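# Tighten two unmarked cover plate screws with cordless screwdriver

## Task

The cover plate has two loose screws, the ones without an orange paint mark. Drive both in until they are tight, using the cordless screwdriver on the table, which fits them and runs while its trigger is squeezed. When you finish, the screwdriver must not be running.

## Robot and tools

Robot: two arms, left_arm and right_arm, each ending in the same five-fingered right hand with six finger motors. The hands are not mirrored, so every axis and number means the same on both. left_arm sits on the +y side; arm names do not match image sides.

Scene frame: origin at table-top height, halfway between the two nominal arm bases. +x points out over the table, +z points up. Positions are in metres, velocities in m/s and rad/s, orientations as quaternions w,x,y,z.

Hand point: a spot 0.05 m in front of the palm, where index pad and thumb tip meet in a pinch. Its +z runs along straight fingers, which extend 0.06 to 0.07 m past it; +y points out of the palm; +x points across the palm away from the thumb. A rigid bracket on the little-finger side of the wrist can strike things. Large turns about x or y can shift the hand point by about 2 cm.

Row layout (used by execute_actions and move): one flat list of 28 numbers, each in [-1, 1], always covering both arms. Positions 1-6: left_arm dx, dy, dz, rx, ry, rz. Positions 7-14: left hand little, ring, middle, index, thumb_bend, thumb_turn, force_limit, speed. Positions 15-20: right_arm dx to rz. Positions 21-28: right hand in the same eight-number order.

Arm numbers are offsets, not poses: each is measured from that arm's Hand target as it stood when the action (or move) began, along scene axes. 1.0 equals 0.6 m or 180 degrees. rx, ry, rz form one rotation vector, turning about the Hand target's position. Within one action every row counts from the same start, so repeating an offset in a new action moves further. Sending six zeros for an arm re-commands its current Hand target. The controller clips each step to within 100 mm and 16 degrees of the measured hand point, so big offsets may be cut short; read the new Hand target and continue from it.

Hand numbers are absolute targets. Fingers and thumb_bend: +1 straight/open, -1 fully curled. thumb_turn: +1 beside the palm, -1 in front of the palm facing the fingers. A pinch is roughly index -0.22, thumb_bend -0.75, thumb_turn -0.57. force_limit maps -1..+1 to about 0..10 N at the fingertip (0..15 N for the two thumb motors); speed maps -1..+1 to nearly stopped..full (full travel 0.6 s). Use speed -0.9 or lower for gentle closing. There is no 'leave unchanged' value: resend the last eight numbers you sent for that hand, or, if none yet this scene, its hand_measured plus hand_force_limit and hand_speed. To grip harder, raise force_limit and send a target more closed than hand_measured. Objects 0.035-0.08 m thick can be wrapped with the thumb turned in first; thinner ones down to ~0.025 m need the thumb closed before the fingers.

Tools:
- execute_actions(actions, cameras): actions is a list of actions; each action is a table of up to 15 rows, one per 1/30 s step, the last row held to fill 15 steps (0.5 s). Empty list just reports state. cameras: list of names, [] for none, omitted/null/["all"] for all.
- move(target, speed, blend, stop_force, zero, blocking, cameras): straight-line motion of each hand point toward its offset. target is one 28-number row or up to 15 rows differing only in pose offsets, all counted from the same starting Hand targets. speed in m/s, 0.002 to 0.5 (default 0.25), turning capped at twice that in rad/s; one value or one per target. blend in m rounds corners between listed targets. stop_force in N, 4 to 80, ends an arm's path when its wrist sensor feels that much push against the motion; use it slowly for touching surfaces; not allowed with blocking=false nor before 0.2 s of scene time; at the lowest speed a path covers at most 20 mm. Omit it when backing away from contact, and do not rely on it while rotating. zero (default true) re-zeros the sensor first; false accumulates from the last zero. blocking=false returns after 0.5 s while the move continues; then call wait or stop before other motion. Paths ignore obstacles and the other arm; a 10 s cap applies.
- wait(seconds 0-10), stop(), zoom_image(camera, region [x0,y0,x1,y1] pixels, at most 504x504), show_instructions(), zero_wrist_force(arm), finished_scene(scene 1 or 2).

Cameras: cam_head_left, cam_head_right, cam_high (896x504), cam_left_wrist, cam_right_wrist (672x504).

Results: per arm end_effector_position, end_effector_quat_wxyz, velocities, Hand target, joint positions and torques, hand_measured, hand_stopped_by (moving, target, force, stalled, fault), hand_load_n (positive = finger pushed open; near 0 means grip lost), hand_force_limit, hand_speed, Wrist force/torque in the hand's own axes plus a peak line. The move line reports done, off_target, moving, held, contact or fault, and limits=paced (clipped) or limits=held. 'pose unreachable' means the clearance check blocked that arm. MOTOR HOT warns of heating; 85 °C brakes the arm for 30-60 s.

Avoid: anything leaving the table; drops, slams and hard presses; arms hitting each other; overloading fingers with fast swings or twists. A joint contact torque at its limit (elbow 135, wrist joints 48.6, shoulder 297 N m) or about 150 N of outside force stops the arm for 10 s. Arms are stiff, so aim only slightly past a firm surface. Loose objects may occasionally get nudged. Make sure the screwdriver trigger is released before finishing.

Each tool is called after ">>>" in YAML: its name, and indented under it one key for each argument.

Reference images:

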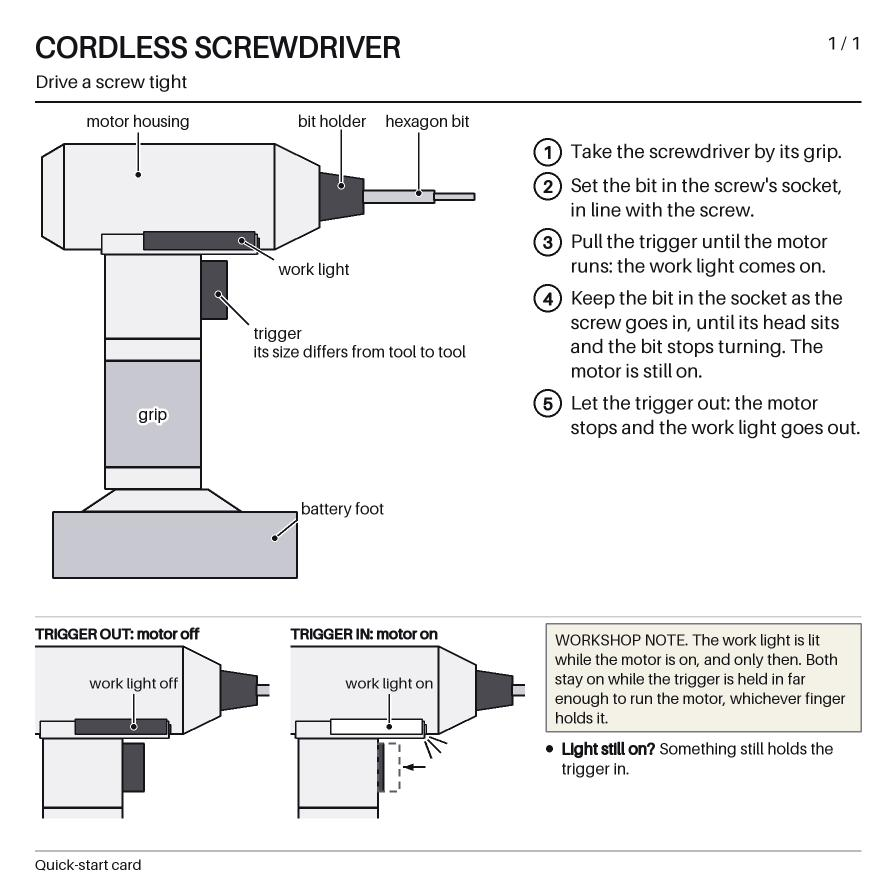

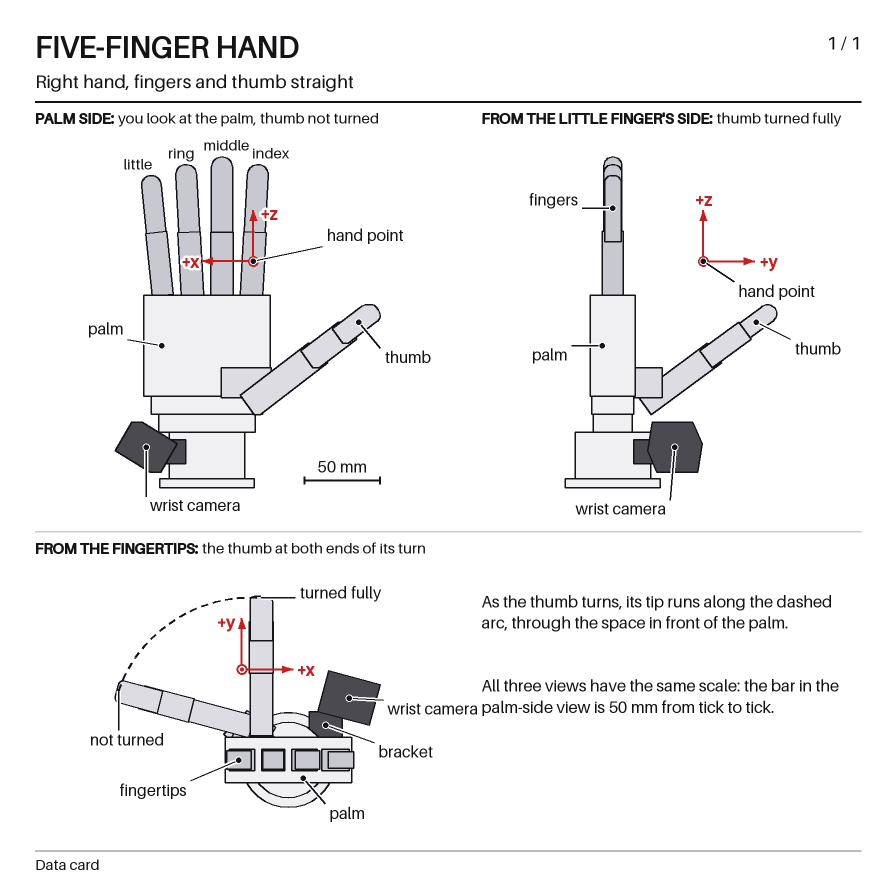

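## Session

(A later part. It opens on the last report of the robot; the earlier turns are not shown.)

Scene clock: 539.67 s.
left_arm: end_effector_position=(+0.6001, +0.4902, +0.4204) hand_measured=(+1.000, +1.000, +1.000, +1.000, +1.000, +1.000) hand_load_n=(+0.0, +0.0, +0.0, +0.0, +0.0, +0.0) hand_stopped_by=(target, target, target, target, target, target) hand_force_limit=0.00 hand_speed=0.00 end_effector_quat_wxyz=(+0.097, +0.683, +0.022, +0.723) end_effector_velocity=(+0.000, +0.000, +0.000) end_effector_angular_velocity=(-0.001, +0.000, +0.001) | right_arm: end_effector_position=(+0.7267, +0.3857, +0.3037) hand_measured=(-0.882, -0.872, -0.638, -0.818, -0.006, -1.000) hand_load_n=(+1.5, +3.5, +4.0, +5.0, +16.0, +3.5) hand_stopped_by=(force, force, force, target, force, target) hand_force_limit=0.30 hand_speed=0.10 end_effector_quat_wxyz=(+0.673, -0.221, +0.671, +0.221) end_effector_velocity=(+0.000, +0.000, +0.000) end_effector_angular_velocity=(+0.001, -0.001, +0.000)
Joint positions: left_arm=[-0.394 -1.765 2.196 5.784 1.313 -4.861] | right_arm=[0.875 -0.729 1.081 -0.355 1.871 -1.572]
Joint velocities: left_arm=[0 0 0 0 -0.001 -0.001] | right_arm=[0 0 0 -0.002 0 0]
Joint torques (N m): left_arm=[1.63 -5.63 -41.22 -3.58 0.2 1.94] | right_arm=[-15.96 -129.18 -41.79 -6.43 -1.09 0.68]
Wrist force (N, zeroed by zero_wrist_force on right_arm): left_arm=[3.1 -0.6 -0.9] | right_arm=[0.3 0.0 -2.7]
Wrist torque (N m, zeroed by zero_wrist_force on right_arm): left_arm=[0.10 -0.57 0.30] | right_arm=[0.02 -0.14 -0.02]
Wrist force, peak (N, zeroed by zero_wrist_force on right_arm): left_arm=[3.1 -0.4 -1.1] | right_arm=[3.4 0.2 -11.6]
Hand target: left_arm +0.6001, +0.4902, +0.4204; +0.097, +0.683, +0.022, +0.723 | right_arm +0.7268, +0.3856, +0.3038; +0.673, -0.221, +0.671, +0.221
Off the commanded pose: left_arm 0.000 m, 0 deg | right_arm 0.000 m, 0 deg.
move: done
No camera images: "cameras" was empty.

>>> execute_actions:
  actions:
    - [[0,0,0,0,0,0,1,1,1,1,1,1,0,0,0.0003,0.00022,0,0,0,0,-0.98,-0.98,-0.98,-0.7,-0.98,-1,0.3,0.2]]
    - [[0,0,0,0,0,0,1,1,1,1,1,1,0,0,0,0,0,0,0,0,-0.98,-0.98,-0.98,-0.82,-0.98,-1,0.3,0.2]]
    - [[0,0,0,0,0,0,1,1,1,1,1,1,0,0,0,0,0,0,0,0,-0.98,-0.98,-0.98,-0.7,-0.98,-1,0.3,0.2]]
    - [[0,0,0,0,0,0,1,1,1,1,1,1,0,0,0,0,0,0,0,0,-0.98,-0.98,-0.98,-0.82,-0.98,-1,0.3,0.2]]
  cameras: []

Scene clock: 542.60 s.
left_arm: end_effector_position=(+0.6001, +0.4902, +0.4204) hand_measured=(+1.000, +1.000, +1.000, +1.000, +1.000, +1.000) hand_load_n=(+0.0, +0.0, +0.0, +0.0, +0.0, +0.0) hand_stopped_by=(target, target, target, target, target, target) hand_force_limit=0.00 hand_speed=0.00 end_effector_quat_wxyz=(+0.097, +0.683, +0.022, +0.723) end_effector_velocity=(+0.000, +0.000, +0.000) end_effector_angular_velocity=(+0.000, +0.000, +0.000) | right_arm: end_effector_position=(+0.7270, +0.3857, +0.3038) hand_measured=(-0.882, -0.872, -0.638, -0.818, -0.006, -1.000) hand_load_n=(+1.5, +4.0, +4.0, +5.5, +16.0, +2.5) hand_stopped_by=(force, force, force, target, force, target) hand_force_limit=0.30 hand_speed=0.20 end_effector_quat_wxyz=(+0.673, -0.221, +0.671, +0.221) end_effector_velocity=(+0.000, +0.000, +0.001) end_effector_angular_velocity=(+0.000, +0.000, +0.000)
Joint positions: left_arm=[-0.394 -1.765 2.196 5.784 1.313 -4.861] | right_arm=[0.875 -0.729 1.081 -0.354 1.871 -1.572]
Joint velocities: left_arm=[0 0 0 0 0 0.001] | right_arm=[0 -0.001 0 0 0 0]
Joint torques (N m): left_arm=[4.76 -8.55 -41.25 -3.82 0.26 2.61] | right_arm=[-4.02 -125.61 -51.16 -5.07 1.34 0.95]
Wrist force (N, zeroed by zero_wrist_force on right_arm): left_arm=[2.8 -0.1 -1.0] | right_arm=[3.0 1.7 -10.2]
Wrist torque (N m, zeroed by zero_wrist_force on right_arm): left_arm=[0.20 -0.53 0.30] | right_arm=[0.46 -0.24 0.13]
Wrist force, peak (N, zeroed by zero_wrist_force on right_arm): left_arm=[3.3 -0.1 -1.2] | right_arm=[4.1 -0.1 -16.5]
Hand target: left_arm +0.6001, +0.4902, +0.4204; +0.097, +0.683, +0.022, +0.723 | right_arm +0.7270, +0.3858, +0.3038; +0.673, -0.221, +0.671, +0.221
Off the commanded pose: left_arm 0.000 m, 0 deg | right_arm 0.000 m, 0 deg.
No camera images: "cameras" was empty.

>>> move:
  target:
    - [0,0,0,0,0,0,1,1,1,1,1,1,0,0,-0.00536,-0.00396,0,0,0,0,-0.98,-0.98,-0.98,-0.7,-0.98,-1,0.3,0.2]
    - [0,0,0,0,0,0,1,1,1,1,1,1,0,0,0.00058,-0.012,0,0,0,0,-0.98,-0.98,-0.98,-0.7,-0.98,-1,0.3,0.2]
    - [0,0,0,0,0,0,1,1,1,1,1,1,0,0,0.00741,-0.00695,0,0,0,0,-0.98,-0.98,-0.98,-0.7,-0.98,-1,0.3,0.2]
    - [0,0,0,0,0,0,1,1,1,1,1,1,0,0,0.00147,0.00109,0,0,0,0,-0.98,-0.98,-0.98,-0.7,-0.98,-1,0.3,0.2]
  stop_force: 4
  speed: 0.005
  zero: false
  cameras: ["cam_left_wrist"]

>>> zoom_image:
  camera: "cam_left_wrist"
  region: [325, 220, 375, 270]

Scene clock: 547.93 s.
left_arm: end_effector_position=(+0.6001, +0.4902, +0.4204) hand_measured=(+1.000, +1.000, +1.000, +1.000, +1.000, +1.000) hand_load_n=(+0.0, +0.0, +0.0, +0.0, +0.0, +0.0) hand_stopped_by=(target, target, target, target, target, target) hand_force_limit=0.00 hand_speed=0.00 end_effector_quat_wxyz=(+0.097, +0.683, +0.022, +0.723) end_effector_velocity=(+0.000, +0.000, -0.001) end_effector_angular_velocity=(+0.001, +0.001, +0.000) | right_arm: end_effector_position=(+0.7295, +0.3842, +0.3038) hand_measured=(-0.882, -0.872, -0.638, -0.700, -0.006, -1.000) hand_load_n=(+3.0, +6.0, +4.5, +2.0, +15.5, +3.5) hand_stopped_by=(force, force, force, target, force, target) hand_force_limit=0.30 hand_speed=0.20 end_effector_quat_wxyz=(+0.673, -0.221, +0.671, +0.221) end_effector_velocity=(+0.000, +0.000, -0.001) end_effector_angular_velocity=(+0.000, -0.001, +0.000)
Joint positions: left_arm=[-0.394 -1.765 2.196 5.784 1.313 -4.861] | right_arm=[0.872 -0.73 1.081 -0.355 1.868 -1.572]
Joint velocities: left_arm=[0.001 0.001 0 0.001 0 0] | right_arm=[0 0.001 0 -0.001 0 -0.001]
Joint torques (N m): left_arm=[7.44 -7.94 -42 -4.97 0.63 2.62] | right_arm=[-10.74 -130.23 -42.97 -6.48 -2.26 0.47]
Wrist force (N, zeroed by zero_wrist_force on right_arm): left_arm=[2.7 -0.5 -1.0] | right_arm=[0.0 -3.2 -1.2]
Wrist torque (N m, zeroed by zero_wrist_force on right_arm): left_arm=[0.13 -0.52 0.28] | right_arm=[0.34 -0.05 0.09]
Wrist force, peak (N, zeroed by zero_wrist_force on right_arm): left_arm=[3.3 -0.4 -1.3] | right_arm=[3.7 0.3 -14.8]
Hand target: left_arm +0.6001, +0.4902, +0.4204; +0.097, +0.683, +0.022, +0.723 | right_arm +0.7295, +0.3842, +0.3038; +0.673, -0.221, +0.671, +0.221
Off the commanded pose: left_arm 0.000 m, 0 deg | right_arm 0.003 m, 0 deg.
move: contact (right_arm); path passed 3 of 4 targets
Images, in order (width x height): cam_left_wrist 672x504.

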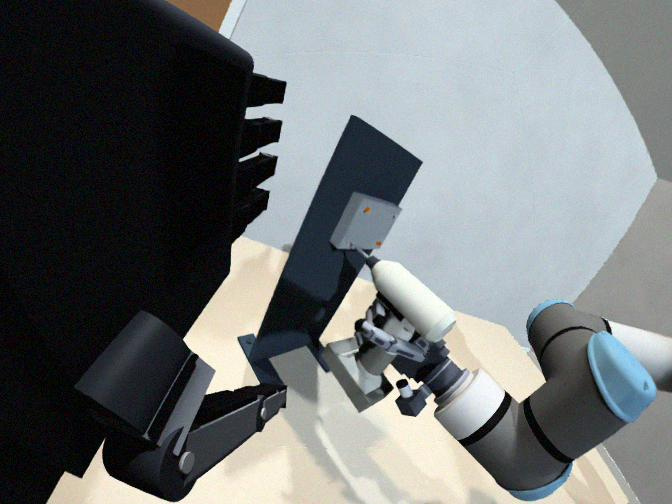

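Scaled by 10.080 from the camera's 672x504 image, which has a finer 960x720 frame.

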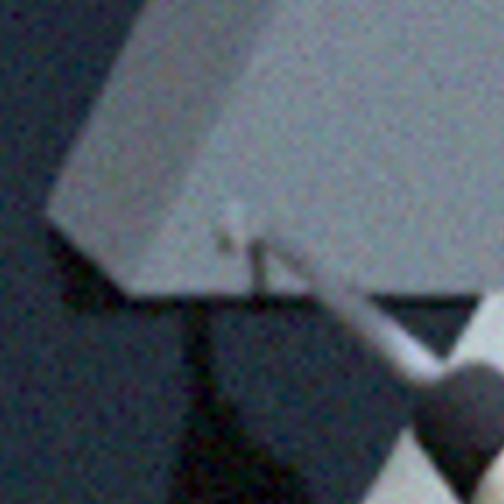

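>>> move:
  target:
    - [0,0,0,0,0,0,1,1,1,1,1,1,0,0,0.00149,-0.00201,0,0,0,0,-0.98,-0.98,-0.98,-0.7,-0.98,-1,0.3,0.2]
    - [0,0,0,0,0,0,1,1,1,1,1,1,0,0,-0.00521,-0.00696,0,0,0,0,-0.98,-0.98,-0.98,-0.7,-0.98,-1,0.3,0.2]
    - [0,0,0,0,0,0,1,1,1,1,1,1,0,0,-0.01412,0.0051,0,0,0,0,-0.98,-0.98,-0.98,-0.7,-0.98,-1,0.3,0.2]
    - [0,0,0,0,0,0,1,1,1,1,1,1,0,0,-0.00742,0.01005,0,0,0,0,-0.98,-0.98,-0.98,-0.7,-0.98,-1,0.3,0.2]
    - [0,0,0,0,0,0,1,1,1,1,1,1,0,0,-0.0015,0.002,0,0,0,0,-0.98,-0.98,-0.98,-0.7,-0.98,-1,0.3,0.2]
  stop_force: 4
  speed: 0.005
  zero: false
  cameras: ["cam_left_wrist"]

>>> zoom_image:
  camera: "cam_left_wrist"
  region: [325, 220, 375, 270]

Scene clock: 553.23 s.
left_arm: end_effector_position=(+0.6001, +0.4902, +0.4204) hand_measured=(+1.000, +1.000, +1.000, +1.000, +1.000, +1.000) hand_load_n=(+0.0, +0.0, +0.0, +0.0, +0.0, +0.0) hand_stopped_by=(target, target, target, target, target, target) hand_force_limit=0.00 hand_speed=0.00 end_effector_quat_wxyz=(+0.097, +0.683, +0.022, +0.723) end_effector_velocity=(+0.000, +0.000, +0.000) end_effector_angular_velocity=(-0.002, +0.000, +0.000) | right_arm: end_effector_position=(+0.7236, +0.3891, +0.3038) hand_measured=(-0.882, -0.872, -0.638, -0.700, -0.006, -1.000) hand_load_n=(+3.0, +6.0, +4.0, +2.0, +15.0, +3.0) hand_stopped_by=(force, force, force, target, force, target) hand_force_limit=0.30 hand_speed=0.20 end_effector_quat_wxyz=(+0.673, -0.221, +0.671, +0.221) end_effector_velocity=(+0.000, +0.000, +0.000) end_effector_angular_velocity=(+0.001, +0.000, +0.000)
Joint positions: left_arm=[-0.394 -1.765 2.196 5.784 1.313 -4.861] | right_arm=[0.879 -0.726 1.076 -0.352 1.875 -1.572]
Joint velocities: left_arm=[0 0 0 0 0 -0.002] | right_arm=[0 0 0 -0.001 0 0]
Joint torques (N m): left_arm=[6.29 -8.12 -44.63 -5.83 0.61 2.41] | right_arm=[6.3 -130.48 -41.83 -6.25 1.32 -1.27]
Wrist force (N, zeroed by zero_wrist_force on right_arm): left_arm=[2.5 -0.5 -1.4] | right_arm=[-0.2 0.1 -1.4]
Wrist torque (N m, zeroed by zero_wrist_force on right_arm): left_arm=[0.15 -0.46 0.26] | right_arm=[0.07 -0.01 -0.02]
Wrist force, peak (N, zeroed by zero_wrist_force on right_arm): left_arm=[3.3 0.2 -1.5] | right_arm=[1.2 0.1 -8.3]
Hand target: left_arm +0.6001, +0.4902, +0.4204; +0.097, +0.683, +0.022, +0.723 | right_arm +0.7235, +0.3891, +0.3038; +0.673, -0.221, +0.671, +0.221
Off the commanded pose: left_arm 0.000 m, 0 deg | right_arm 0.006 m, 0 deg.
move: contact (right_arm); path passed 3 of 5 targets
Images, in order (width x height): cam_left_wrist 672x504.

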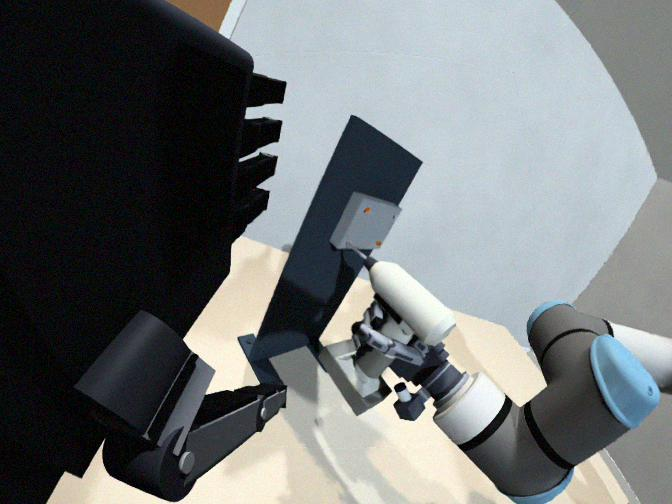

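Scaled by 10.080 from the camera's 672x504 image, which has a finer 960x720 frame.

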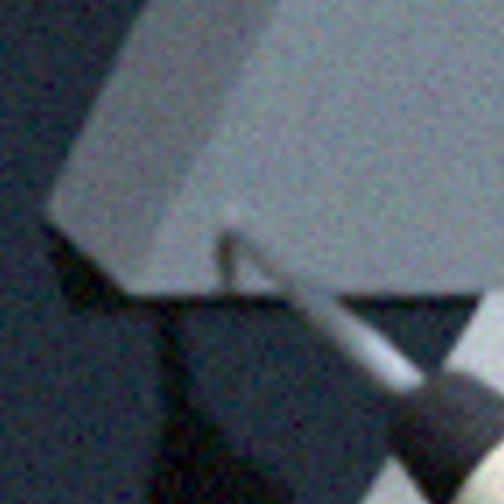

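>>> move:
  target: [0,0,0,0,0,0,1,1,1,1,1,1,0,0,0.00255,0.00188,0,0,0,0,-0.98,-0.98,-0.98,-0.7,-0.98,-1,0.3,0.2]
  stop_force: 5
  speed: 0.003
  zero: false
  cameras: []

>>> move:
  target: [0,0,0,0,0,0,1,1,1,1,1,1,0,0,0.007,-0.0094,0,0,0,0,-0.98,-0.98,-0.98,-0.7,-0.98,-1,0.3,0.2]
  stop_force: 4
  speed: 0.004
  zero: false
  cameras: ["cam_left_wrist"]

>>> zoom_image:
  camera: "cam_left_wrist"
  region: [325, 220, 375, 270]

Scene clock: 554.33 s.
left_arm: end_effector_position=(+0.6001, +0.4902, +0.4204) hand_measured=(+1.000, +1.000, +1.000, +1.000, +1.000, +1.000) hand_load_n=(+0.0, -0.5, +0.0, +0.0, +0.0, +0.0) hand_stopped_by=(target, target, target, target, target, target) hand_force_limit=0.00 hand_speed=0.00 end_effector_quat_wxyz=(+0.097, +0.683, +0.022, +0.723) end_effector_velocity=(+0.000, +0.000, +0.000) end_effector_angular_velocity=(-0.001, -0.001, +0.000) | right_arm: end_effector_position=(+0.7236, +0.3891, +0.3038) hand_measured=(-0.882, -0.872, -0.638, -0.700, -0.006, -1.000) hand_load_n=(+3.0, +6.0, +4.0, +2.0, +15.0, +2.5) hand_stopped_by=(force, force, force, target, force, target) hand_force_limit=0.30 hand_speed=0.20 end_effector_quat_wxyz=(+0.673, -0.221, +0.671, +0.221) end_effector_velocity=(+0.000, +0.000, +0.000) end_effector_angular_velocity=(+0.000, +0.000, +0.000)
Joint positions: left_arm=[-0.394 -1.765 2.196 5.784 1.313 -4.861] | right_arm=[0.879 -0.726 1.075 -0.352 1.875 -1.572]
Joint velocities: left_arm=[0 0 0 0 0 -0.001] | right_arm=[0 0 0 0 0 0]
Joint torques (N m): left_arm=[10.55 -6.44 -45.24 -4.57 0.3 2.5] | right_arm=[7.57 -130.11 -41.74 -6.64 0.27 -1.31]
Wrist force (N, zeroed by zero_wrist_force on right_arm): left_arm=[2.8 -0.4 -0.9] | right_arm=[0.1 0.1 -4.0]
Wrist torque (N m, zeroed by zero_wrist_force on right_arm): left_arm=[0.13 -0.52 0.28] | right_arm=[0.18 -0.14 -0.01]
Wrist force, peak (N, zeroed by zero_wrist_force on right_arm): left_arm=[3.2 -0.3 -1.1] | right_arm=[0.7 -0.2 -8.9]
Hand target: left_arm +0.6001, +0.4902, +0.4204; +0.097, +0.683, +0.022, +0.723 | right_arm +0.7236, +0.3891, +0.3038; +0.673, -0.221, +0.671, +0.221
Off the commanded pose: left_arm 0.000 m, 0 deg | right_arm 0.002 m, 0 deg.
move: contact (right_arm)
No camera images: "cameras" was empty.

Scene clock: 556.70 s.
left_arm: end_effector_position=(+0.6001, +0.4902, +0.4204) hand_measured=(+1.000, +1.000, +1.000, +1.000, +1.000, +1.000) hand_load_n=(+0.0, +0.0, +0.0, +0.0, +0.0, +0.0) hand_stopped_by=(target, target, target, target, target, target) hand_force_limit=0.00 hand_speed=0.00 end_effector_quat_wxyz=(+0.097, +0.683, +0.022, +0.723) end_effector_velocity=(+0.000, +0.000, +0.000) end_effector_angular_velocity=(+0.000, +0.000, +0.001) | right_arm: end_effector_position=(+0.7279, +0.3835, +0.3038) hand_measured=(-0.882, -0.872, -0.638, -0.700, -0.006, -1.000) hand_load_n=(+4.0, +6.0, +4.0, +2.5, +14.5, +2.0) hand_stopped_by=(force, force, force, target, force, target) hand_force_limit=0.30 hand_speed=0.20 end_effector_quat_wxyz=(+0.673, -0.221, +0.671, +0.221) end_effector_velocity=(+0.000, +0.000, -0.001) end_effector_angular_velocity=(+0.000, +0.001, -0.001)
Joint positions: left_arm=[-0.394 -1.765 2.196 5.784 1.313 -4.861] | right_arm=[0.873 -0.732 1.086 -0.357 1.869 -1.572]
Joint velocities: left_arm=[0 0 0 0.001 0 0] | right_arm=[0 0.001 0 0 0.001 0]
Joint torques (N m): left_arm=[5.2 -10.09 -47.12 -5.63 0.39 2.47] | right_arm=[-8.24 -119.9 -52.52 -5.55 1.36 0.9]
Wrist force (N, zeroed by zero_wrist_force on right_arm): left_arm=[2.7 -0.3 -1.2] | right_arm=[0.1 1.7 -8.9]
Wrist torque (N m, zeroed by zero_wrist_force on right_arm): left_arm=[0.17 -0.51 0.29] | right_arm=[0.26 -0.22 -0.06]
Wrist force, peak (N, zeroed by zero_wrist_force on right_arm): left_arm=[3.3 -0.6 -1.2] | right_arm=[1.1 2.5 -9.7]
Hand target: left_arm +0.6001, +0.4902, +0.4204; +0.097, +0.683, +0.022, +0.723 | right_arm +0.7278, +0.3835, +0.3038; +0.673, -0.221, +0.671, +0.221
Off the commanded pose: left_arm 0.000 m, 0 deg | right_arm 0.000 m, 0 deg.
move: done
Images, in order (width x height): cam_left_wrist 672x504.

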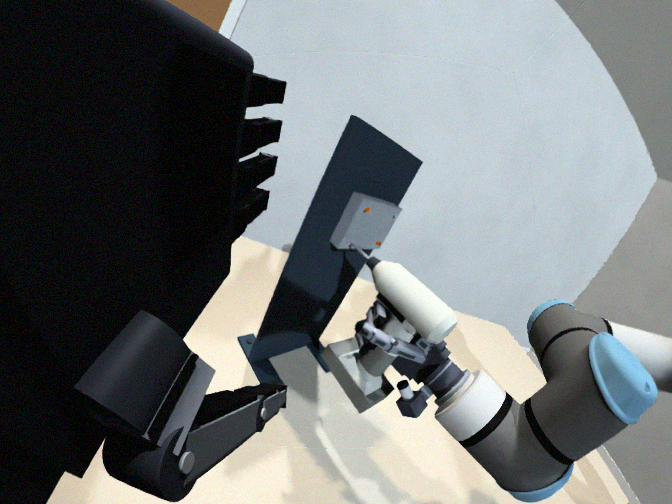

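Scaled by 10.080 from the camera's 672x504 image, which has a finer 960x720 frame.

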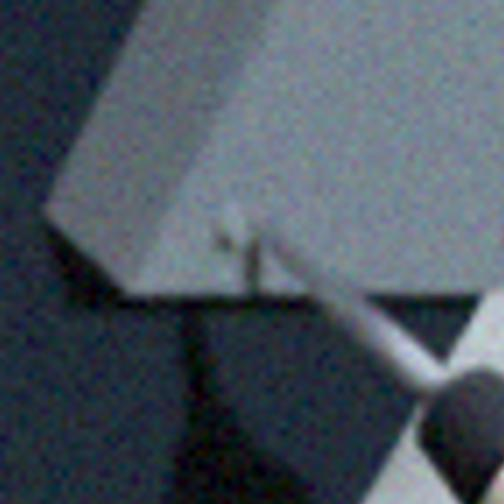

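>>> move:
  target:
    - [0,0,0,0,0,0,1,1,1,1,1,1,0,0,-0.0040,-0.003,0,0,0,0,-0.98,-0.98,-0.98,-0.7,-0.98,-1,0.3,0.2]
    - [0,0,0,0,0,0,1,1,1,1,1,1,0,0,-0.0141,0.0107,0,0,0,0,-0.98,-0.98,-0.98,-0.7,-0.98,-1,0.3,0.2]
  speed: 0.01
  cameras: []

>>> move:
  target: [0,0,0,0,0,0,1,1,1,1,1,1,0,0,0.0066,0.0049,0,0,0,0,-0.98,-0.98,-0.98,-0.7,-0.98,-1,0.3,0.2]
  stop_force: 4
  speed: 0.003
  zero: false
  cameras: []

>>> move:
  target: [0,0,0,0,0,0,1,1,1,1,1,1,0,0,0.007,-0.0094,0,0,0,0,-0.98,-0.98,-0.98,-0.7,-0.98,-1,0.3,0.2]
  stop_force: 4
  speed: 0.003
  zero: false
  cameras: []

>>> wait:
  seconds: 0
  cameras: ["cam_left_wrist"]

>>> zoom_image:
  camera: "cam_left_wrist"
  region: [325, 220, 375, 270]

Scene clock: 558.70 s.
left_arm: end_effector_position=(+0.6001, +0.4902, +0.4204) hand_measured=(+1.000, +1.000, +1.000, +1.000, +1.000, +1.000) hand_load_n=(+0.0, +0.0, -0.5, +0.0, +0.0, +0.0) hand_stopped_by=(target, target, target, target, target, target) hand_force_limit=0.00 hand_speed=0.00 end_effector_quat_wxyz=(+0.097, +0.683, +0.022, +0.723) end_effector_velocity=(+0.000, +0.000, -0.001) end_effector_angular_velocity=(+0.000, +0.001, +0.000) | right_arm: end_effector_position=(+0.7193, +0.3900, +0.3038) hand_measured=(-0.882, -0.872, -0.638, -0.700, -0.006, -1.000) hand_load_n=(+4.0, +6.5, +4.5, +2.0, +15.0, +2.5) hand_stopped_by=(force, force, force, target, force, target) hand_force_limit=0.30 hand_speed=0.20 end_effector_quat_wxyz=(+0.673, -0.221, +0.671, +0.221) end_effector_velocity=(+0.000, +0.000, -0.002) end_effector_angular_velocity=(-0.001, +0.001, +0.000)
Joint positions: left_arm=[-0.394 -1.765 2.196 5.784 1.313 -4.861] | right_arm=[0.883 -0.728 1.079 -0.354 1.879 -1.572]
Joint velocities: left_arm=[0 0.001 0 0 0 -0.001] | right_arm=[0 0.001 0 0 0 0]
Joint torques (N m): left_arm=[7.38 -9.06 -46.62 -4.94 0.31 2.68] | right_arm=[1.19 -122.86 -44.46 -2.63 0.82 -1.7]
Wrist force (N, zeroed by zero_wrist_force on right_arm): left_arm=[3.2 -0.4 -1.1] | right_arm=[0.0 -0.5 -0.3]
Wrist torque (N m, zeroed by zero_wrist_force on right_arm): left_arm=[0.15 -0.57 0.31] | right_arm=[-0.06 0.00 -0.03]
Wrist force, peak (N, zeroed by zero_wrist_force on right_arm): left_arm=[3.2 -0.4 -1.5] | right_arm=[0.5 1.3 -9.8]
Hand target: left_arm +0.6001, +0.4902, +0.4204; +0.097, +0.683, +0.022, +0.723 | right_arm +0.7194, +0.3899, +0.3038; +0.673, -0.221, +0.671, +0.221
Off the commanded pose: left_arm 0.000 m, 0 deg | right_arm 0.000 m, 0 deg.
move: done
No camera images: "cameras" was empty.

Scene clock: 560.93 s.
left_arm: end_effector_position=(+0.6001, +0.4902, +0.4204) hand_measured=(+1.000, +1.000, +1.000, +1.000, +1.000, +1.000) hand_load_n=(-0.5, +0.0, +0.0, +0.0, +0.0, +0.0) hand_stopped_by=(target, target, target, target, target, target) hand_force_limit=0.00 hand_speed=0.00 end_effector_quat_wxyz=(+0.097, +0.683, +0.022, +0.723) end_effector_velocity=(+0.000, +0.001, +0.000) end_effector_angular_velocity=(+0.000, +0.000, +0.001) | right_arm: end_effector_position=(+0.7233, +0.3929, +0.3038) hand_measured=(-0.882, -0.872, -0.638, -0.700, -0.006, -1.000) hand_load_n=(+4.0, +6.5, +4.0, +2.0, +15.0, +3.0) hand_stopped_by=(force, force, force, target, force, target) hand_force_limit=0.30 hand_speed=0.20 end_effector_quat_wxyz=(+0.673, -0.221, +0.671, +0.221) end_effector_velocity=(+0.000, +0.000, +0.000) end_effector_angular_velocity=(+0.000, +0.000, +0.000)
Joint positions: left_arm=[-0.394 -1.765 2.196 5.784 1.313 -4.861] | right_arm=[0.882 -0.721 1.065 -0.347 1.878 -1.572]
Joint velocities: left_arm=[0.001 0 0 0 0 0] | right_arm=[0 0 0 0 0 0]
Joint torques (N m): left_arm=[8.08 -9.06 -46.67 -5.2 0.72 3.01] | right_arm=[-12.57 -124.71 -41.95 -3.81 -0.81 -0.84]
Wrist force (N, zeroed by zero_wrist_force on right_arm): left_arm=[2.8 -0.3 -1.2] | right_arm=[0.0 0.1 -0.1]
Wrist torque (N m, zeroed by zero_wrist_force on right_arm): left_arm=[0.17 -0.52 0.29] | right_arm=[0.03 0.01 -0.02]
Wrist force, peak (N, zeroed by zero_wrist_force on right_arm): left_arm=[3.3 -0.3 -1.4] | right_arm=[0.4 -0.3 -0.9]
Hand target: left_arm +0.6001, +0.4902, +0.4204; +0.097, +0.683, +0.022, +0.723 | right_arm +0.7233, +0.3928, +0.3038; +0.673, -0.221, +0.671, +0.221
Off the commanded pose: left_arm 0.000 m, 0 deg | right_arm 0.000 m, 0 deg.
move: done
No camera images: "cameras" was empty.

Scene clock: 564.23 s.
left_arm: end_effector_position=(+0.6001, +0.4902, +0.4204) hand_measured=(+1.000, +1.000, +1.000, +1.000, +1.000, +1.000) hand_load_n=(+0.0, +0.0, +0.0, +0.0, +0.0, +0.0) hand_stopped_by=(target, target, target, target, target, target) hand_force_limit=0.00 hand_speed=0.00 end_effector_quat_wxyz=(+0.097, +0.683, +0.022, +0.723) end_effector_velocity=(+0.000, +0.000, +0.001) end_effector_angular_velocity=(-0.002, +0.000, -0.001) | right_arm: end_effector_position=(+0.7267, +0.3884, +0.3038) hand_measured=(-0.882, -0.872, -0.638, -0.700, -0.006, -1.000) hand_load_n=(+3.0, +5.5, +4.0, +3.0, +14.5, +2.5) hand_stopped_by=(force, force, force, target, force, target) hand_force_limit=0.30 hand_speed=0.20 end_effector_quat_wxyz=(+0.673, -0.221, +0.671, +0.221) end_effector_velocity=(+0.000, +0.000, -0.001) end_effector_angular_velocity=(-0.001, +0.000, +0.000)
Joint positions: left_arm=[-0.394 -1.765 2.196 5.784 1.313 -4.861] | right_arm=[0.876 -0.725 1.073 -0.351 1.873 -1.572]
Joint velocities: left_arm=[0 -0.001 0 0 0.001 -0.002] | right_arm=[0 0.001 0 0 0 0]
Joint torques (N m): left_arm=[6.53 -7.72 -48.49 -4.87 0.93 1.94] | right_arm=[11.52 -111.81 -50.8 -1.44 3.34 0.56]
Wrist force (N, zeroed by zero_wrist_force on right_arm): left_arm=[2.8 -0.1 -1.2] | right_arm=[-0.7 3.4 -0.2]
Wrist torque (N m, zeroed by zero_wrist_force on right_arm): left_arm=[0.19 -0.52 0.30] | right_arm=[-0.28 0.02 -0.15]
Wrist force, peak (N, zeroed by zero_wrist_force on right_arm): left_arm=[3.4 -0.2 -1.1] | right_arm=[-0.3 4.2 -0.9]
Hand target: left_arm +0.6001, +0.4902, +0.4204; +0.097, +0.683, +0.022, +0.723 | right_arm +0.7267, +0.3884, +0.3038; +0.673, -0.221, +0.671, +0.221
Off the commanded pose: left_arm 0.000 m, 0 deg | right_arm 0.001 m, 0 deg.
move: contact (right_arm)
No camera images: "cameras" was empty.

Scene clock: 564.23 s.
left_arm: end_effector_position=(+0.6001, +0.4902, +0.4204) hand_measured=(+1.000, +1.000, +1.000, +1.000, +1.000, +1.000) hand_load_n=(+0.0, +0.0, +0.0, +0.0, +0.0, +0.0) hand_stopped_by=(target, target, target, target, target, target) hand_force_limit=0.00 hand_speed=0.00 end_effector_quat_wxyz=(+0.097, +0.683, +0.022, +0.723) end_effector_velocity=(+0.000, +0.000, +0.001) end_effector_angular_velocity=(-0.002, +0.000, -0.001) | right_arm: end_effector_position=(+0.7267, +0.3884, +0.3038) hand_measured=(-0.882, -0.872, -0.638, -0.700, -0.006, -1.000) hand_load_n=(+3.0, +5.5, +4.0, +3.0, +14.5, +2.5) hand_stopped_by=(force, force, force, target, force, target) hand_force_limit=0.30 hand_speed=0.20 end_effector_quat_wxyz=(+0.673, -0.221, +0.671, +0.221) end_effector_velocity=(+0.000, +0.000, -0.001) end_effector_angular_velocity=(-0.001, +0.000, +0.000)
Joint positions: left_arm=[-0.394 -1.765 2.196 5.784 1.313 -4.861] | right_arm=[0.876 -0.725 1.073 -0.351 1.873 -1.572]
Joint velocities: left_arm=[0 -0.001 0 0 0.001 -0.002] | right_arm=[0 0.001 0 0 0 0]
Joint torques (N m): left_arm=[6.53 -7.72 -48.49 -4.87 0.93 1.94] | right_arm=[11.52 -111.81 -50.8 -1.44 3.34 0.56]
Wrist force (N, zeroed by zero_wrist_force on right_arm): left_arm=[2.8 -0.1 -1.2] | right_arm=[-0.7 3.4 -0.2]
Wrist torque (N m, zeroed by zero_wrist_force on right_arm): left_arm=[0.19 -0.52 0.30] | right_arm=[-0.28 0.02 -0.15]
Wrist force, peak (N, zeroed by zero_wrist_force on right_arm): left_arm=[2.8 -0.1 -1.2] | right_arm=[-0.7 3.4 -0.2]
Hand target: left_arm +0.6001, +0.4902, +0.4204; +0.097, +0.683, +0.022, +0.723 | right_arm +0.7267, +0.3884, +0.3038; +0.673, -0.221, +0.671, +0.221
Off the commanded pose: left_arm 0.000 m, 0 deg | right_arm 0.001 m, 0 deg.
Images, in order (width x height): cam_left_wrist 672x504.

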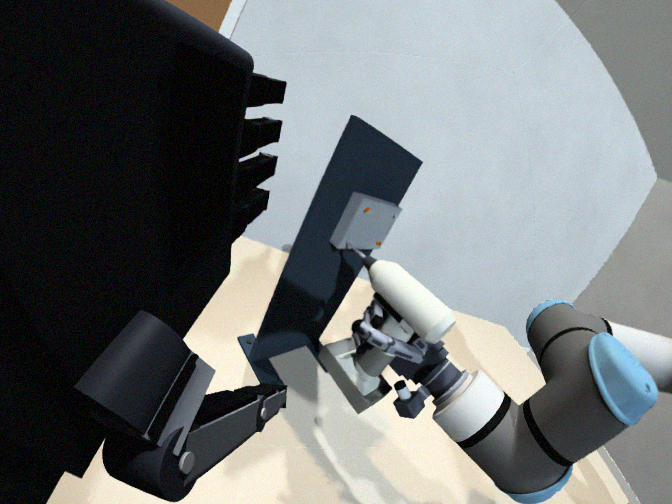

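Scaled by 10.080 from the camera's 672x504 image, which has a finer 960x720 frame.

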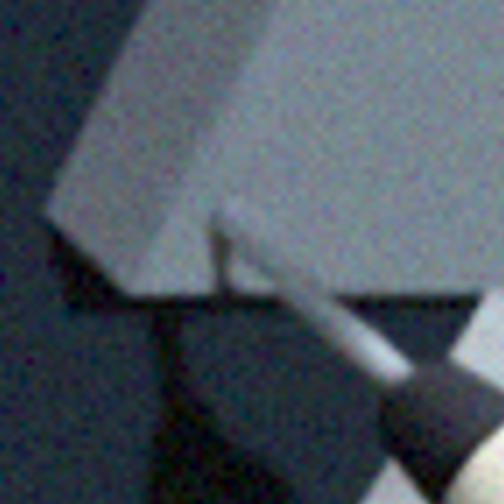

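>>> move:
  target:
    - [0,0,0,0,0,0,1,1,1,1,1,1,0,0,-0.00099,0.00134,0,0,0,0,-0.98,-0.98,-0.98,-0.7,-0.98,-1,0.3,0.2]
    - [0,0,0,0,0,0,1,1,1,1,1,1,0,0,-0.00635,-0.00262,0,0,0,0,-0.98,-0.98,-0.98,-0.7,-0.98,-1,0.3,0.2]
    - [0,0,0,0,0,0,1,1,1,1,1,1,0,0,-0.00279,-0.00744,-0.0117,0,0,0,-0.98,-0.98,-0.98,-0.7,-0.98,-1,0.3,0.2]
  speed: 0.01
  cameras: []

>>> move:
  target: [0,0,0,0,0,0,1,1,1,1,1,1,0,0,0.00536,0.00396,0,0,0,0,-0.98,-0.98,-0.98,-0.7,-0.98,-1,0.3,0.2]
  stop_force: 4
  speed: 0.003
  zero: false
  cameras: []

>>> move:
  target: [0,0,0,0,0,0,1,1,1,1,1,1,0,0,0,0,0.0117,0,0,0,-0.98,-0.98,-0.98,-0.7,-0.98,-1,0.3,0.2]
  stop_force: 4
  speed: 0.003
  zero: false
  cameras: ["cam_left_wrist"]

>>> zoom_image:
  camera: "cam_left_wrist"
  region: [325, 220, 375, 270]

Scene clock: 566.40 s.
left_arm: end_effector_position=(+0.6001, +0.4902, +0.4204) hand_measured=(+1.000, +1.000, +1.000, +1.000, +1.000, +1.000) hand_load_n=(+0.0, +0.0, +0.0, +0.0, +0.0, +0.0) hand_stopped_by=(target, target, target, target, target, target) hand_force_limit=0.00 hand_speed=0.00 end_effector_quat_wxyz=(+0.097, +0.683, +0.022, +0.723) end_effector_velocity=(+0.000, +0.000, +0.000) end_effector_angular_velocity=(-0.001, +0.000, +0.000) | right_arm: end_effector_position=(+0.7250, +0.3839, +0.2967) hand_measured=(-0.882, -0.872, -0.638, -0.700, -0.006, -1.000) hand_load_n=(+3.5, +6.0, +4.5, +3.0, +14.5, +3.0) hand_stopped_by=(force, force, force, target, force, target) hand_force_limit=0.30 hand_speed=0.20 end_effector_quat_wxyz=(+0.673, -0.221, +0.671, +0.221) end_effector_velocity=(+0.000, +0.000, -0.001) end_effector_angular_velocity=(-0.001, +0.001, +0.000)
Joint positions: left_arm=[-0.394 -1.765 2.196 5.784 1.313 -4.861] | right_arm=[0.875 -0.729 1.094 -0.368 1.871 -1.572]
Joint velocities: left_arm=[0 0.001 0 -0.001 0 -0.001] | right_arm=[0 0.001 0 0.001 0 0]
Joint torques (N m): left_arm=[6.44 -9.5 -48.55 -4.9 0.63 2.52] | right_arm=[-7.63 -115 -48.06 -4.57 -0.77 0.16]
Wrist force (N, zeroed by zero_wrist_force on right_arm): left_arm=[3.1 -0.5 -1.1] | right_arm=[0.0 -0.1 -0.3]
Wrist torque (N m, zeroed by zero_wrist_force on right_arm): left_arm=[0.13 -0.56 0.30] | right_arm=[0.02 0.01 -0.01]
Wrist force, peak (N, zeroed by zero_wrist_force on right_arm): left_arm=[3.2 -0.4 -1.1] | right_arm=[-0.9 3.4 -0.1]
Hand target: left_arm +0.6001, +0.4902, +0.4204; +0.097, +0.683, +0.022, +0.723 | right_arm +0.7250, +0.3839, +0.2968; +0.673, -0.221, +0.671, +0.221
Off the commanded pose: left_arm 0.000 m, 0 deg | right_arm 0.000 m, 0 deg.
move: done
No camera images: "cameras" was empty.

Scene clock: 568.33 s.
left_arm: end_effector_position=(+0.6001, +0.4902, +0.4204) hand_measured=(+1.000, +1.000, +1.000, +1.000, +1.000, +1.000) hand_load_n=(+0.0, +0.0, +0.0, +0.0, +0.0, +0.0) hand_stopped_by=(target, target, target, target, target, target) hand_force_limit=0.00 hand_speed=0.00 end_effector_quat_wxyz=(+0.097, +0.683, +0.022, +0.723) end_effector_velocity=(+0.000, +0.001, +0.000) end_effector_angular_velocity=(+0.000, +0.000, +0.001) | right_arm: end_effector_position=(+0.7282, +0.3863, +0.2968) hand_measured=(-0.882, -0.872, -0.638, -0.700, -0.006, -1.000) hand_load_n=(+3.5, +6.0, +4.5, +3.0, +14.5, +3.0) hand_stopped_by=(force, force, force, target, force, target) hand_force_limit=0.30 hand_speed=0.20 end_effector_quat_wxyz=(+0.673, -0.221, +0.671, +0.221) end_effector_velocity=(+0.000, +0.000, +0.001) end_effector_angular_velocity=(+0.001, +0.000, +0.000)
Joint positions: left_arm=[-0.394 -1.765 2.196 5.784 1.313 -4.861] | right_arm=[0.874 -0.723 1.082 -0.362 1.87 -1.572]
Joint velocities: left_arm=[0.001 0 0 0 -0.001 0] | right_arm=[0 -0.001 0 0 0 0]
Joint torques (N m): left_arm=[4.85 -11.69 -49.98 -4.88 0.79 2.64] | right_arm=[-12.39 -124.06 -41.38 -3.78 -0.77 0.88]
Wrist force (N, zeroed by zero_wrist_force on right_arm): left_arm=[2.8 -0.5 -1.2] | right_arm=[0.2 -0.1 -0.5]
Wrist torque (N m, zeroed by zero_wrist_force on right_arm): left_arm=[0.14 -0.52 0.28] | right_arm=[0.02 -0.01 0.00]
Wrist force, peak (N, zeroed by zero_wrist_force on right_arm): left_arm=[3.2 -0.4 -1.2] | right_arm=[0.3 0.1 -1.0]
Hand target: left_arm +0.6001, +0.4902, +0.4204; +0.097, +0.683, +0.022, +0.723 | right_arm +0.7282, +0.3863, +0.2968; +0.673, -0.221, +0.671, +0.221
Off the commanded pose: left_arm 0.000 m, 0 deg | right_arm 0.000 m, 0 deg.
move: done
No camera images: "cameras" was empty.

Scene clock: 569.83 s.
left_arm: end_effector_position=(+0.6001, +0.4902, +0.4204) hand_measured=(+1.000, +1.000, +1.000, +1.000, +1.000, +1.000) hand_load_n=(+0.0, +0.0, +0.0, +0.0, +0.0, +0.5) hand_stopped_by=(target, target, target, target, target, target) hand_force_limit=0.00 hand_speed=0.00 end_effector_quat_wxyz=(+0.097, +0.683, +0.022, +0.723) end_effector_velocity=(+0.000, +0.000, +0.000) end_effector_angular_velocity=(+0.000, +0.000, +0.000) | right_arm: end_effector_position=(+0.7282, +0.3863, +0.2996) hand_measured=(-0.882, -0.872, -0.638, -0.700, -0.006, -1.000) hand_load_n=(+1.5, +5.0, +5.0, +3.0, +14.5, +3.5) hand_stopped_by=(force, force, force, target, force, target) hand_force_limit=0.30 hand_speed=0.20 end_effector_quat_wxyz=(+0.673, -0.221, +0.671, +0.221) end_effector_velocity=(+0.000, +0.000, +0.001) end_effector_angular_velocity=(+0.001, +0.000, +0.000)
Joint positions: left_arm=[-0.394 -1.765 2.196 5.784 1.313 -4.861] | right_arm=[0.874 -0.725 1.08 -0.358 1.87 -1.572]
Joint velocities: left_arm=[0.001 0 0 0 0 0] | right_arm=[0 0 0 -0.001 0 0]
Joint torques (N m): left_arm=[6.52 -13.6 -49.95 -5 0.43 2.24] | right_arm=[-8.91 -120.05 -46.01 -8.48 0.19 0.87]
Wrist force (N, zeroed by zero_wrist_force on right_arm): left_arm=[2.9 -0.4 -1.5] | right_arm=[5.0 0.9 -1.5]
Wrist torque (N m, zeroed by zero_wrist_force on right_arm): left_arm=[0.18 -0.52 0.29] | right_arm=[-0.08 0.26 0.16]
Wrist force, peak (N, zeroed by zero_wrist_force on right_arm): left_arm=[3.3 0.0 -1.2] | right_arm=[5.0 0.9 -1.5]
Hand target: left_arm +0.6001, +0.4902, +0.4204; +0.097, +0.683, +0.022, +0.723 | right_arm +0.7282, +0.3863, +0.2995; +0.673, -0.221, +0.671, +0.221
Off the commanded pose: left_arm 0.000 m, 0 deg | right_arm 0.004 m, 0 deg.
move: contact (right_arm)
Images, in order (width x height): cam_left_wrist 672x504.

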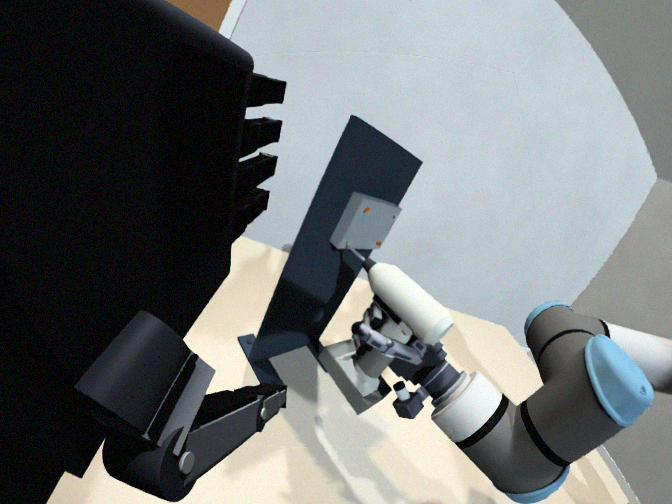

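Scaled by 10.080 from the camera's 672x504 image, which has a finer 960x720 frame.

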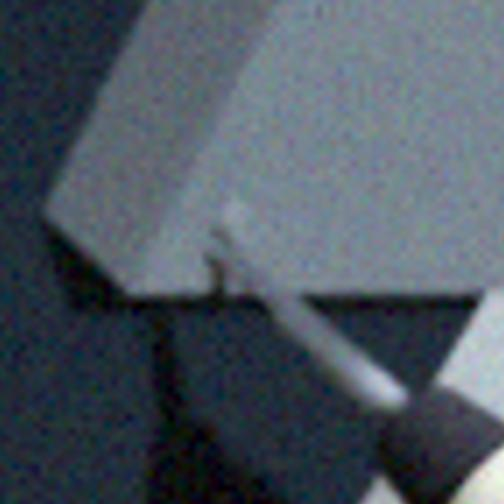

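>>> move:
  target:
    - [0,0,0,0,0,0,1,1,1,1,1,1,0,0,0,0,-0.00167,0,0,0,-0.98,-0.98,-0.98,-0.7,-0.98,-1,0.3,0.2]
    - [0,0,0,0,0,0,1,1,1,1,1,1,0,0,-0.00536,-0.00396,-0.00167,0,0,0,-0.98,-0.98,-0.98,-0.7,-0.98,-1,0.3,0.2]
    - [0,0,0,0,0,0,1,1,1,1,1,1,0,0,-0.00536,-0.00396,0.0192,0,0,0,-0.98,-0.98,-0.98,-0.7,-0.98,-1,0.3,0.2]
  speed: 0.01
  cameras: []

>>> move:
  target: [0,0,0,0,0,0,1,1,1,1,1,1,0,0,0.00536,0.00396,0,0,0,0,-0.98,-0.98,-0.98,-0.7,-0.98,-1,0.3,0.2]
  stop_force: 4
  speed: 0.003
  zero: false
  cameras: []

>>> move:
  target: [0,0,0,0,0,0,1,1,1,1,1,1,0,0,0,0,-0.0117,0,0,0,-0.98,-0.98,-0.98,-0.7,-0.98,-1,0.3,0.2]
  stop_force: 4
  speed: 0.003
  zero: false
  cameras: ["cam_left_wrist"]

>>> zoom_image:
  camera: "cam_left_wrist"
  region: [325, 220, 375, 270]

Scene clock: 572.10 s.
left_arm: end_effector_position=(+0.6001, +0.4902, +0.4204) hand_measured=(+1.000, +1.000, +1.000, +1.000, +1.000, +1.000) hand_load_n=(+0.0, +0.0, +0.0, +0.0, +0.0, +0.0) hand_stopped_by=(target, target, target, target, target, target) hand_force_limit=0.00 hand_speed=0.00 end_effector_quat_wxyz=(+0.097, +0.683, +0.022, +0.723) end_effector_velocity=(+0.000, -0.001, +0.000) end_effector_angular_velocity=(-0.001, +0.000, -0.001) | right_arm: end_effector_position=(+0.7250, +0.3839, +0.3111) hand_measured=(-0.882, -0.872, -0.638, -0.700, -0.006, -1.000) hand_load_n=(+2.5, +5.0, +4.0, +3.0, +15.0, +3.5) hand_stopped_by=(force, force, force, target, force, target) hand_force_limit=0.30 hand_speed=0.20 end_effector_quat_wxyz=(+0.673, -0.221, +0.671, +0.221) end_effector_velocity=(+0.000, +0.000, +0.001) end_effector_angular_velocity=(+0.001, -0.001, +0.000)
Joint positions: left_arm=[-0.394 -1.765 2.196 5.784 1.313 -4.861] | right_arm=[0.875 -0.738 1.084 -0.348 1.871 -1.572]
Joint velocities: left_arm=[-0.001 0 0 0 0.001 -0.001] | right_arm=[0 -0.001 0 0 0 0]
Joint torques (N m): left_arm=[5.62 -10.57 -52.27 -4.4 0.24 2.01] | right_arm=[11.31 -120.43 -48.98 -3.51 -0.18 -0.22]
Wrist force (N, zeroed by zero_wrist_force on right_arm): left_arm=[3.3 -0.4 -1.2] | right_arm=[0.2 0.1 -0.6]
Wrist torque (N m, zeroed by zero_wrist_force on right_arm): left_arm=[0.14 -0.59 0.31] | right_arm=[0.06 -0.02 0.00]
Wrist force, peak (N, zeroed by zero_wrist_force on right_arm): left_arm=[3.2 -0.7 -1.7] | right_arm=[4.9 1.5 -1.6]
Hand target: left_arm +0.6001, +0.4902, +0.4204; +0.097, +0.683, +0.022, +0.723 | right_arm +0.7250, +0.3839, +0.3110; +0.673, -0.221, +0.671, +0.221
Off the commanded pose: left_arm 0.000 m, 0 deg | right_arm 0.000 m, 0 deg.
move: done
No camera images: "cameras" was empty.

Scene clock: 574.03 s.
left_arm: end_effector_position=(+0.6001, +0.4902, +0.4204) hand_measured=(+1.000, +1.000, +1.000, +1.000, +1.000, +1.000) hand_load_n=(+0.0, +0.5, +0.0, +0.0, +0.0, +0.0) hand_stopped_by=(target, target, target, target, target, target) hand_force_limit=0.00 hand_speed=0.00 end_effector_quat_wxyz=(+0.097, +0.683, +0.022, +0.723) end_effector_velocity=(+0.000, +0.000, -0.001) end_effector_angular_velocity=(+0.002, +0.002, +0.000) | right_arm: end_effector_position=(+0.7282, +0.3863, +0.3110) hand_measured=(-0.882, -0.872, -0.638, -0.700, -0.006, -1.000) hand_load_n=(+2.5, +5.0, +4.5, +3.0, +15.0, +3.5) hand_stopped_by=(force, force, force, target, force, target) hand_force_limit=0.30 hand_speed=0.20 end_effector_quat_wxyz=(+0.673, -0.221, +0.671, +0.221) end_effector_velocity=(+0.000, +0.000, +0.001) end_effector_angular_velocity=(+0.001, +0.000, +0.000)
Joint positions: left_arm=[-0.394 -1.765 2.196 5.784 1.313 -4.861] | right_arm=[0.874 -0.732 1.072 -0.343 1.87 -1.572]
Joint velocities: left_arm=[0 0.001 0 0.001 0 0.001] | right_arm=[0 -0.001 0 0 0 0]
Joint torques (N m): left_arm=[6.49 -13.62 -51.52 -4.42 0.78 2.52] | right_arm=[-12.21 -123.8 -41.71 -3.7 -0.86 -0.95]
Wrist force (N, zeroed by zero_wrist_force on right_arm): left_arm=[2.9 -0.4 -1.2] | right_arm=[-0.1 -0.1 -0.5]
Wrist torque (N m, zeroed by zero_wrist_force on right_arm): left_arm=[0.14 -0.54 0.29] | right_arm=[0.03 0.01 -0.02]
Wrist force, peak (N, zeroed by zero_wrist_force on right_arm): left_arm=[3.4 -0.6 -1.1] | right_arm=[-0.1 -0.1 -0.9]
Hand target: left_arm +0.6001, +0.4902, +0.4204; +0.097, +0.683, +0.022, +0.723 | right_arm +0.7282, +0.3863, +0.3110; +0.673, -0.221, +0.671, +0.221
Off the commanded pose: left_arm 0.000 m, 0 deg | right_arm 0.000 m, 0 deg.
move: done
No camera images: "cameras" was empty.

Scene clock: 575.90 s.
left_arm: end_effector_position=(+0.6001, +0.4902, +0.4204) hand_measured=(+1.000, +1.000, +1.000, +1.000, +1.000, +1.000) hand_load_n=(+0.0, +0.0, +0.0, +0.0, +0.0, +0.0) hand_stopped_by=(target, target, target, target, target, target) hand_force_limit=0.00 hand_speed=0.00 end_effector_quat_wxyz=(+0.097, +0.683, +0.022, +0.723) end_effector_velocity=(+0.000, +0.000, +0.000) end_effector_angular_velocity=(-0.001, +0.000, +0.000) | right_arm: end_effector_position=(+0.7282, +0.3863, +0.3072) hand_measured=(-0.882, -0.872, -0.638, -0.700, -0.006, -1.000) hand_load_n=(+4.5, +6.0, +4.0, +3.0, +15.0, +2.0) hand_stopped_by=(force, force, force, target, force, target) hand_force_limit=0.30 hand_speed=0.20 end_effector_quat_wxyz=(+0.673, -0.221, +0.671, +0.221) end_effector_velocity=(+0.000, +0.000, +0.001) end_effector_angular_velocity=(+0.000, +0.000, +0.000)
Joint positions: left_arm=[-0.394 -1.765 2.196 5.784 1.313 -4.861] | right_arm=[0.874 -0.729 1.075 -0.348 1.87 -1.572]
Joint velocities: left_arm=[0 -0.001 0 0 0 -0.001] | right_arm=[0 0 0 0 0 0]
Joint torques (N m): left_arm=[10.31 -11.24 -52.05 -3.96 0.52 2.78] | right_arm=[-5.99 -122.24 -48.43 0.27 0.64 -0.88]
Wrist force (N, zeroed by zero_wrist_force on right_arm): left_arm=[2.8 0.0 -0.8] | right_arm=[-4.1 0.6 0.4]
Wrist torque (N m, zeroed by zero_wrist_force on right_arm): left_arm=[0.19 -0.54 0.30] | right_arm=[-0.12 -0.38 -0.22]
Wrist force, peak (N, zeroed by zero_wrist_force on right_arm): left_arm=[3.1 -0.4 -1.5] | right_arm=[-4.6 0.6 0.5]
Hand target: left_arm +0.6001, +0.4902, +0.4204; +0.097, +0.683, +0.022, +0.723 | right_arm +0.7282, +0.3863, +0.3073; +0.673, -0.221, +0.671, +0.221
Off the commanded pose: left_arm 0.000 m, 0 deg | right_arm 0.003 m, 0 deg.
move: contact (right_arm)
Images, in order (width x height): cam_left_wrist 672x504.

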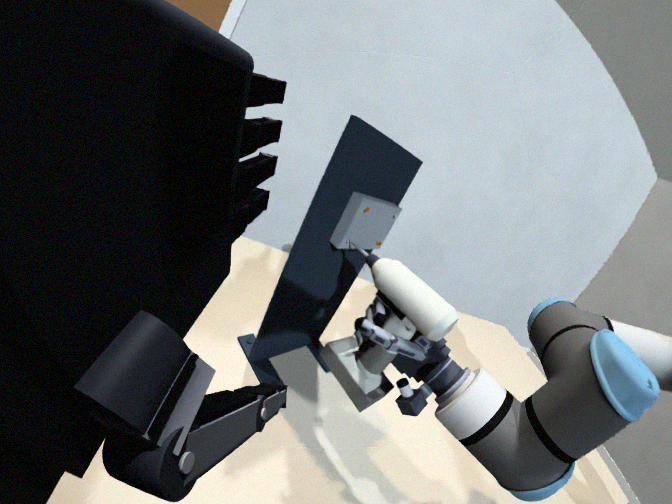

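Scaled by 10.080 from the camera's 672x504 image, which has a finer 960x720 frame.

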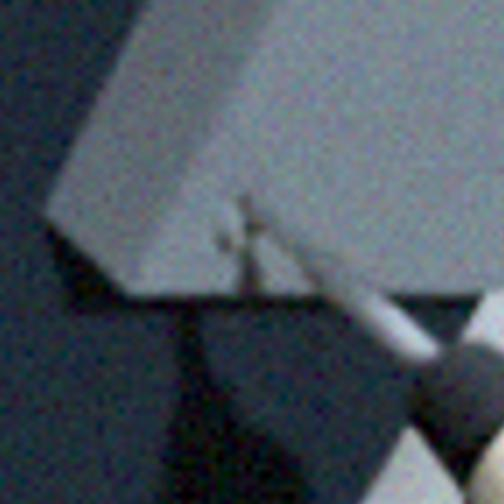

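>>> move:
  target:
    - [0,0,0,0,0,0,1,1,1,1,1,1,0,0,0,0,0.00167,0,0,0,-0.98,-0.98,-0.98,-0.76,-0.98,-1,0.3,0.2]
    - [0,0,0,0,0,0,1,1,1,1,1,1,0,0,-0.00536,-0.00396,0.00167,0,0,0,-0.98,-0.98,-0.98,-0.76,-0.98,-1,0.3,0.2]
    - [0,0,0,0,0,0,1,1,1,1,1,1,0,0,-0.00536,-0.00396,-0.0067,0,0,0,-0.98,-0.98,-0.98,-0.76,-0.98,-1,0.3,0.2]
  speed: 0.01
  cameras: []

>>> move:
  target: [0,0,0,0,0,0,1,1,1,1,1,1,0,0,0.00737,0.00545,0,0,0,0,-0.98,-0.98,-0.98,-0.76,-0.98,-1,0.3,0.2]
  stop_force: 5
  speed: 0.003
  zero: false
  cameras: []

Scene clock: 577.50 s.
left_arm: end_effector_position=(+0.6001, +0.4902, +0.4204) hand_measured=(+1.000, +1.000, +1.000, +1.000, +1.000, +1.000) hand_load_n=(+0.0, +0.0, +0.0, +0.0, +0.0, +0.0) hand_stopped_by=(target, target, target, target, target, target) hand_force_limit=0.00 hand_speed=0.00 end_effector_quat_wxyz=(+0.097, +0.683, +0.022, +0.723) end_effector_velocity=(+0.000, -0.001, +0.000) end_effector_angular_velocity=(-0.002, +0.000, -0.001) | right_arm: end_effector_position=(+0.7250, +0.3839, +0.3031) hand_measured=(-0.882, -0.872, -0.638, -0.758, -0.006, -1.000) hand_load_n=(+3.0, +5.5, +4.5, +4.0, +15.0, +3.0) hand_stopped_by=(force, force, force, target, force, target) hand_force_limit=0.30 hand_speed=0.20 end_effector_quat_wxyz=(+0.673, -0.221, +0.671, +0.221) end_effector_velocity=(+0.000, +0.000, +0.000) end_effector_angular_velocity=(+0.001, -0.001, +0.000)
Joint positions: left_arm=[-0.394 -1.765 2.196 5.784 1.313 -4.861] | right_arm=[0.875 -0.733 1.089 -0.359 1.871 -1.572]
Joint velocities: left_arm=[-0.001 0 0 0 0 -0.002] | right_arm=[0 0 0 -0.001 0 0]
Joint torques (N m): left_arm=[7.21 -13.24 -50.89 -4.75 1.3 2.44] | right_arm=[12.35 -119.39 -45.06 -4.81 0.29 -1.34]
Wrist force (N, zeroed by zero_wrist_force on right_arm): left_arm=[2.5 0.1 -1.3] | right_arm=[0.2 -0.2 -0.7]
Wrist torque (N m, zeroed by zero_wrist_force on right_arm): left_arm=[0.23 -0.47 0.29] | right_arm=[0.01 -0.01 0.00]
Wrist force, peak (N, zeroed by zero_wrist_force on right_arm): left_arm=[3.2 -0.7 -1.1] | right_arm=[-4.6 0.5 0.3]
Hand target: left_arm +0.6001, +0.4902, +0.4204; +0.097, +0.683, +0.022, +0.723 | right_arm +0.7250, +0.3839, +0.3032; +0.673, -0.221, +0.671, +0.221
Off the commanded pose: left_arm 0.000 m, 0 deg | right_arm 0.000 m, 0 deg.
move: done
No camera images: "cameras" was empty.

Scene clock: 579.17 s.
left_arm: end_effector_position=(+0.6001, +0.4902, +0.4204) hand_measured=(+1.000, +1.000, +1.000, +1.000, +1.000, +1.000) hand_load_n=(+0.0, +0.0, +0.0, +0.0, +0.0, +0.0) hand_stopped_by=(target, target, target, target, target, target) hand_force_limit=0.00 hand_speed=0.00 end_effector_quat_wxyz=(+0.097, +0.683, +0.022, +0.723) end_effector_velocity=(+0.000, -0.001, +0.000) end_effector_angular_velocity=(-0.002, +0.000, -0.002) | right_arm: end_effector_position=(+0.7265, +0.3850, +0.3032) hand_measured=(-0.882, -0.872, -0.638, -0.758, -0.006, -1.000) hand_load_n=(+3.0, +5.5, +4.0, +4.5, +15.0, +2.5) hand_stopped_by=(force, force, force, target, force, target) hand_force_limit=0.30 hand_speed=0.20 end_effector_quat_wxyz=(+0.673, -0.221, +0.671, +0.221) end_effector_velocity=(+0.000, +0.000, +0.001) end_effector_angular_velocity=(+0.002, -0.001, +0.000)
Joint positions: left_arm=[-0.394 -1.765 2.196 5.784 1.313 -4.861] | right_arm=[0.875 -0.73 1.084 -0.356 1.871 -1.572]
Joint velocities: left_arm=[-0.002 0 0 0 0 -0.002] | right_arm=[0 -0.001 0 -0.002 0 0]
Joint torques (N m): left_arm=[6.75 -12.46 -51.58 -4.26 0.12 2.26] | right_arm=[-3.31 -130.37 -42.41 -6.56 1.36 -1.13]
Wrist force (N, zeroed by zero_wrist_force on right_arm): left_arm=[3.0 -0.3 -0.9] | right_arm=[0.5 0.2 -3.2]
Wrist torque (N m, zeroed by zero_wrist_force on right_arm): left_arm=[0.16 -0.56 0.30] | right_arm=[0.06 -0.09 -0.01]
Wrist force, peak (N, zeroed by zero_wrist_force on right_arm): left_arm=[3.2 -0.6 -1.5] | right_arm=[1.0 0.2 -8.2]
Hand target: left_arm +0.6001, +0.4902, +0.4204; +0.097, +0.683, +0.022, +0.723 | right_arm +0.7265, +0.3851, +0.3032; +0.673, -0.221, +0.671, +0.221
Off the commanded pose: left_arm 0.000 m, 0 deg | right_arm 0.004 m, 0 deg.
move: contact (right_arm)
No camera images: "cameras" was empty.


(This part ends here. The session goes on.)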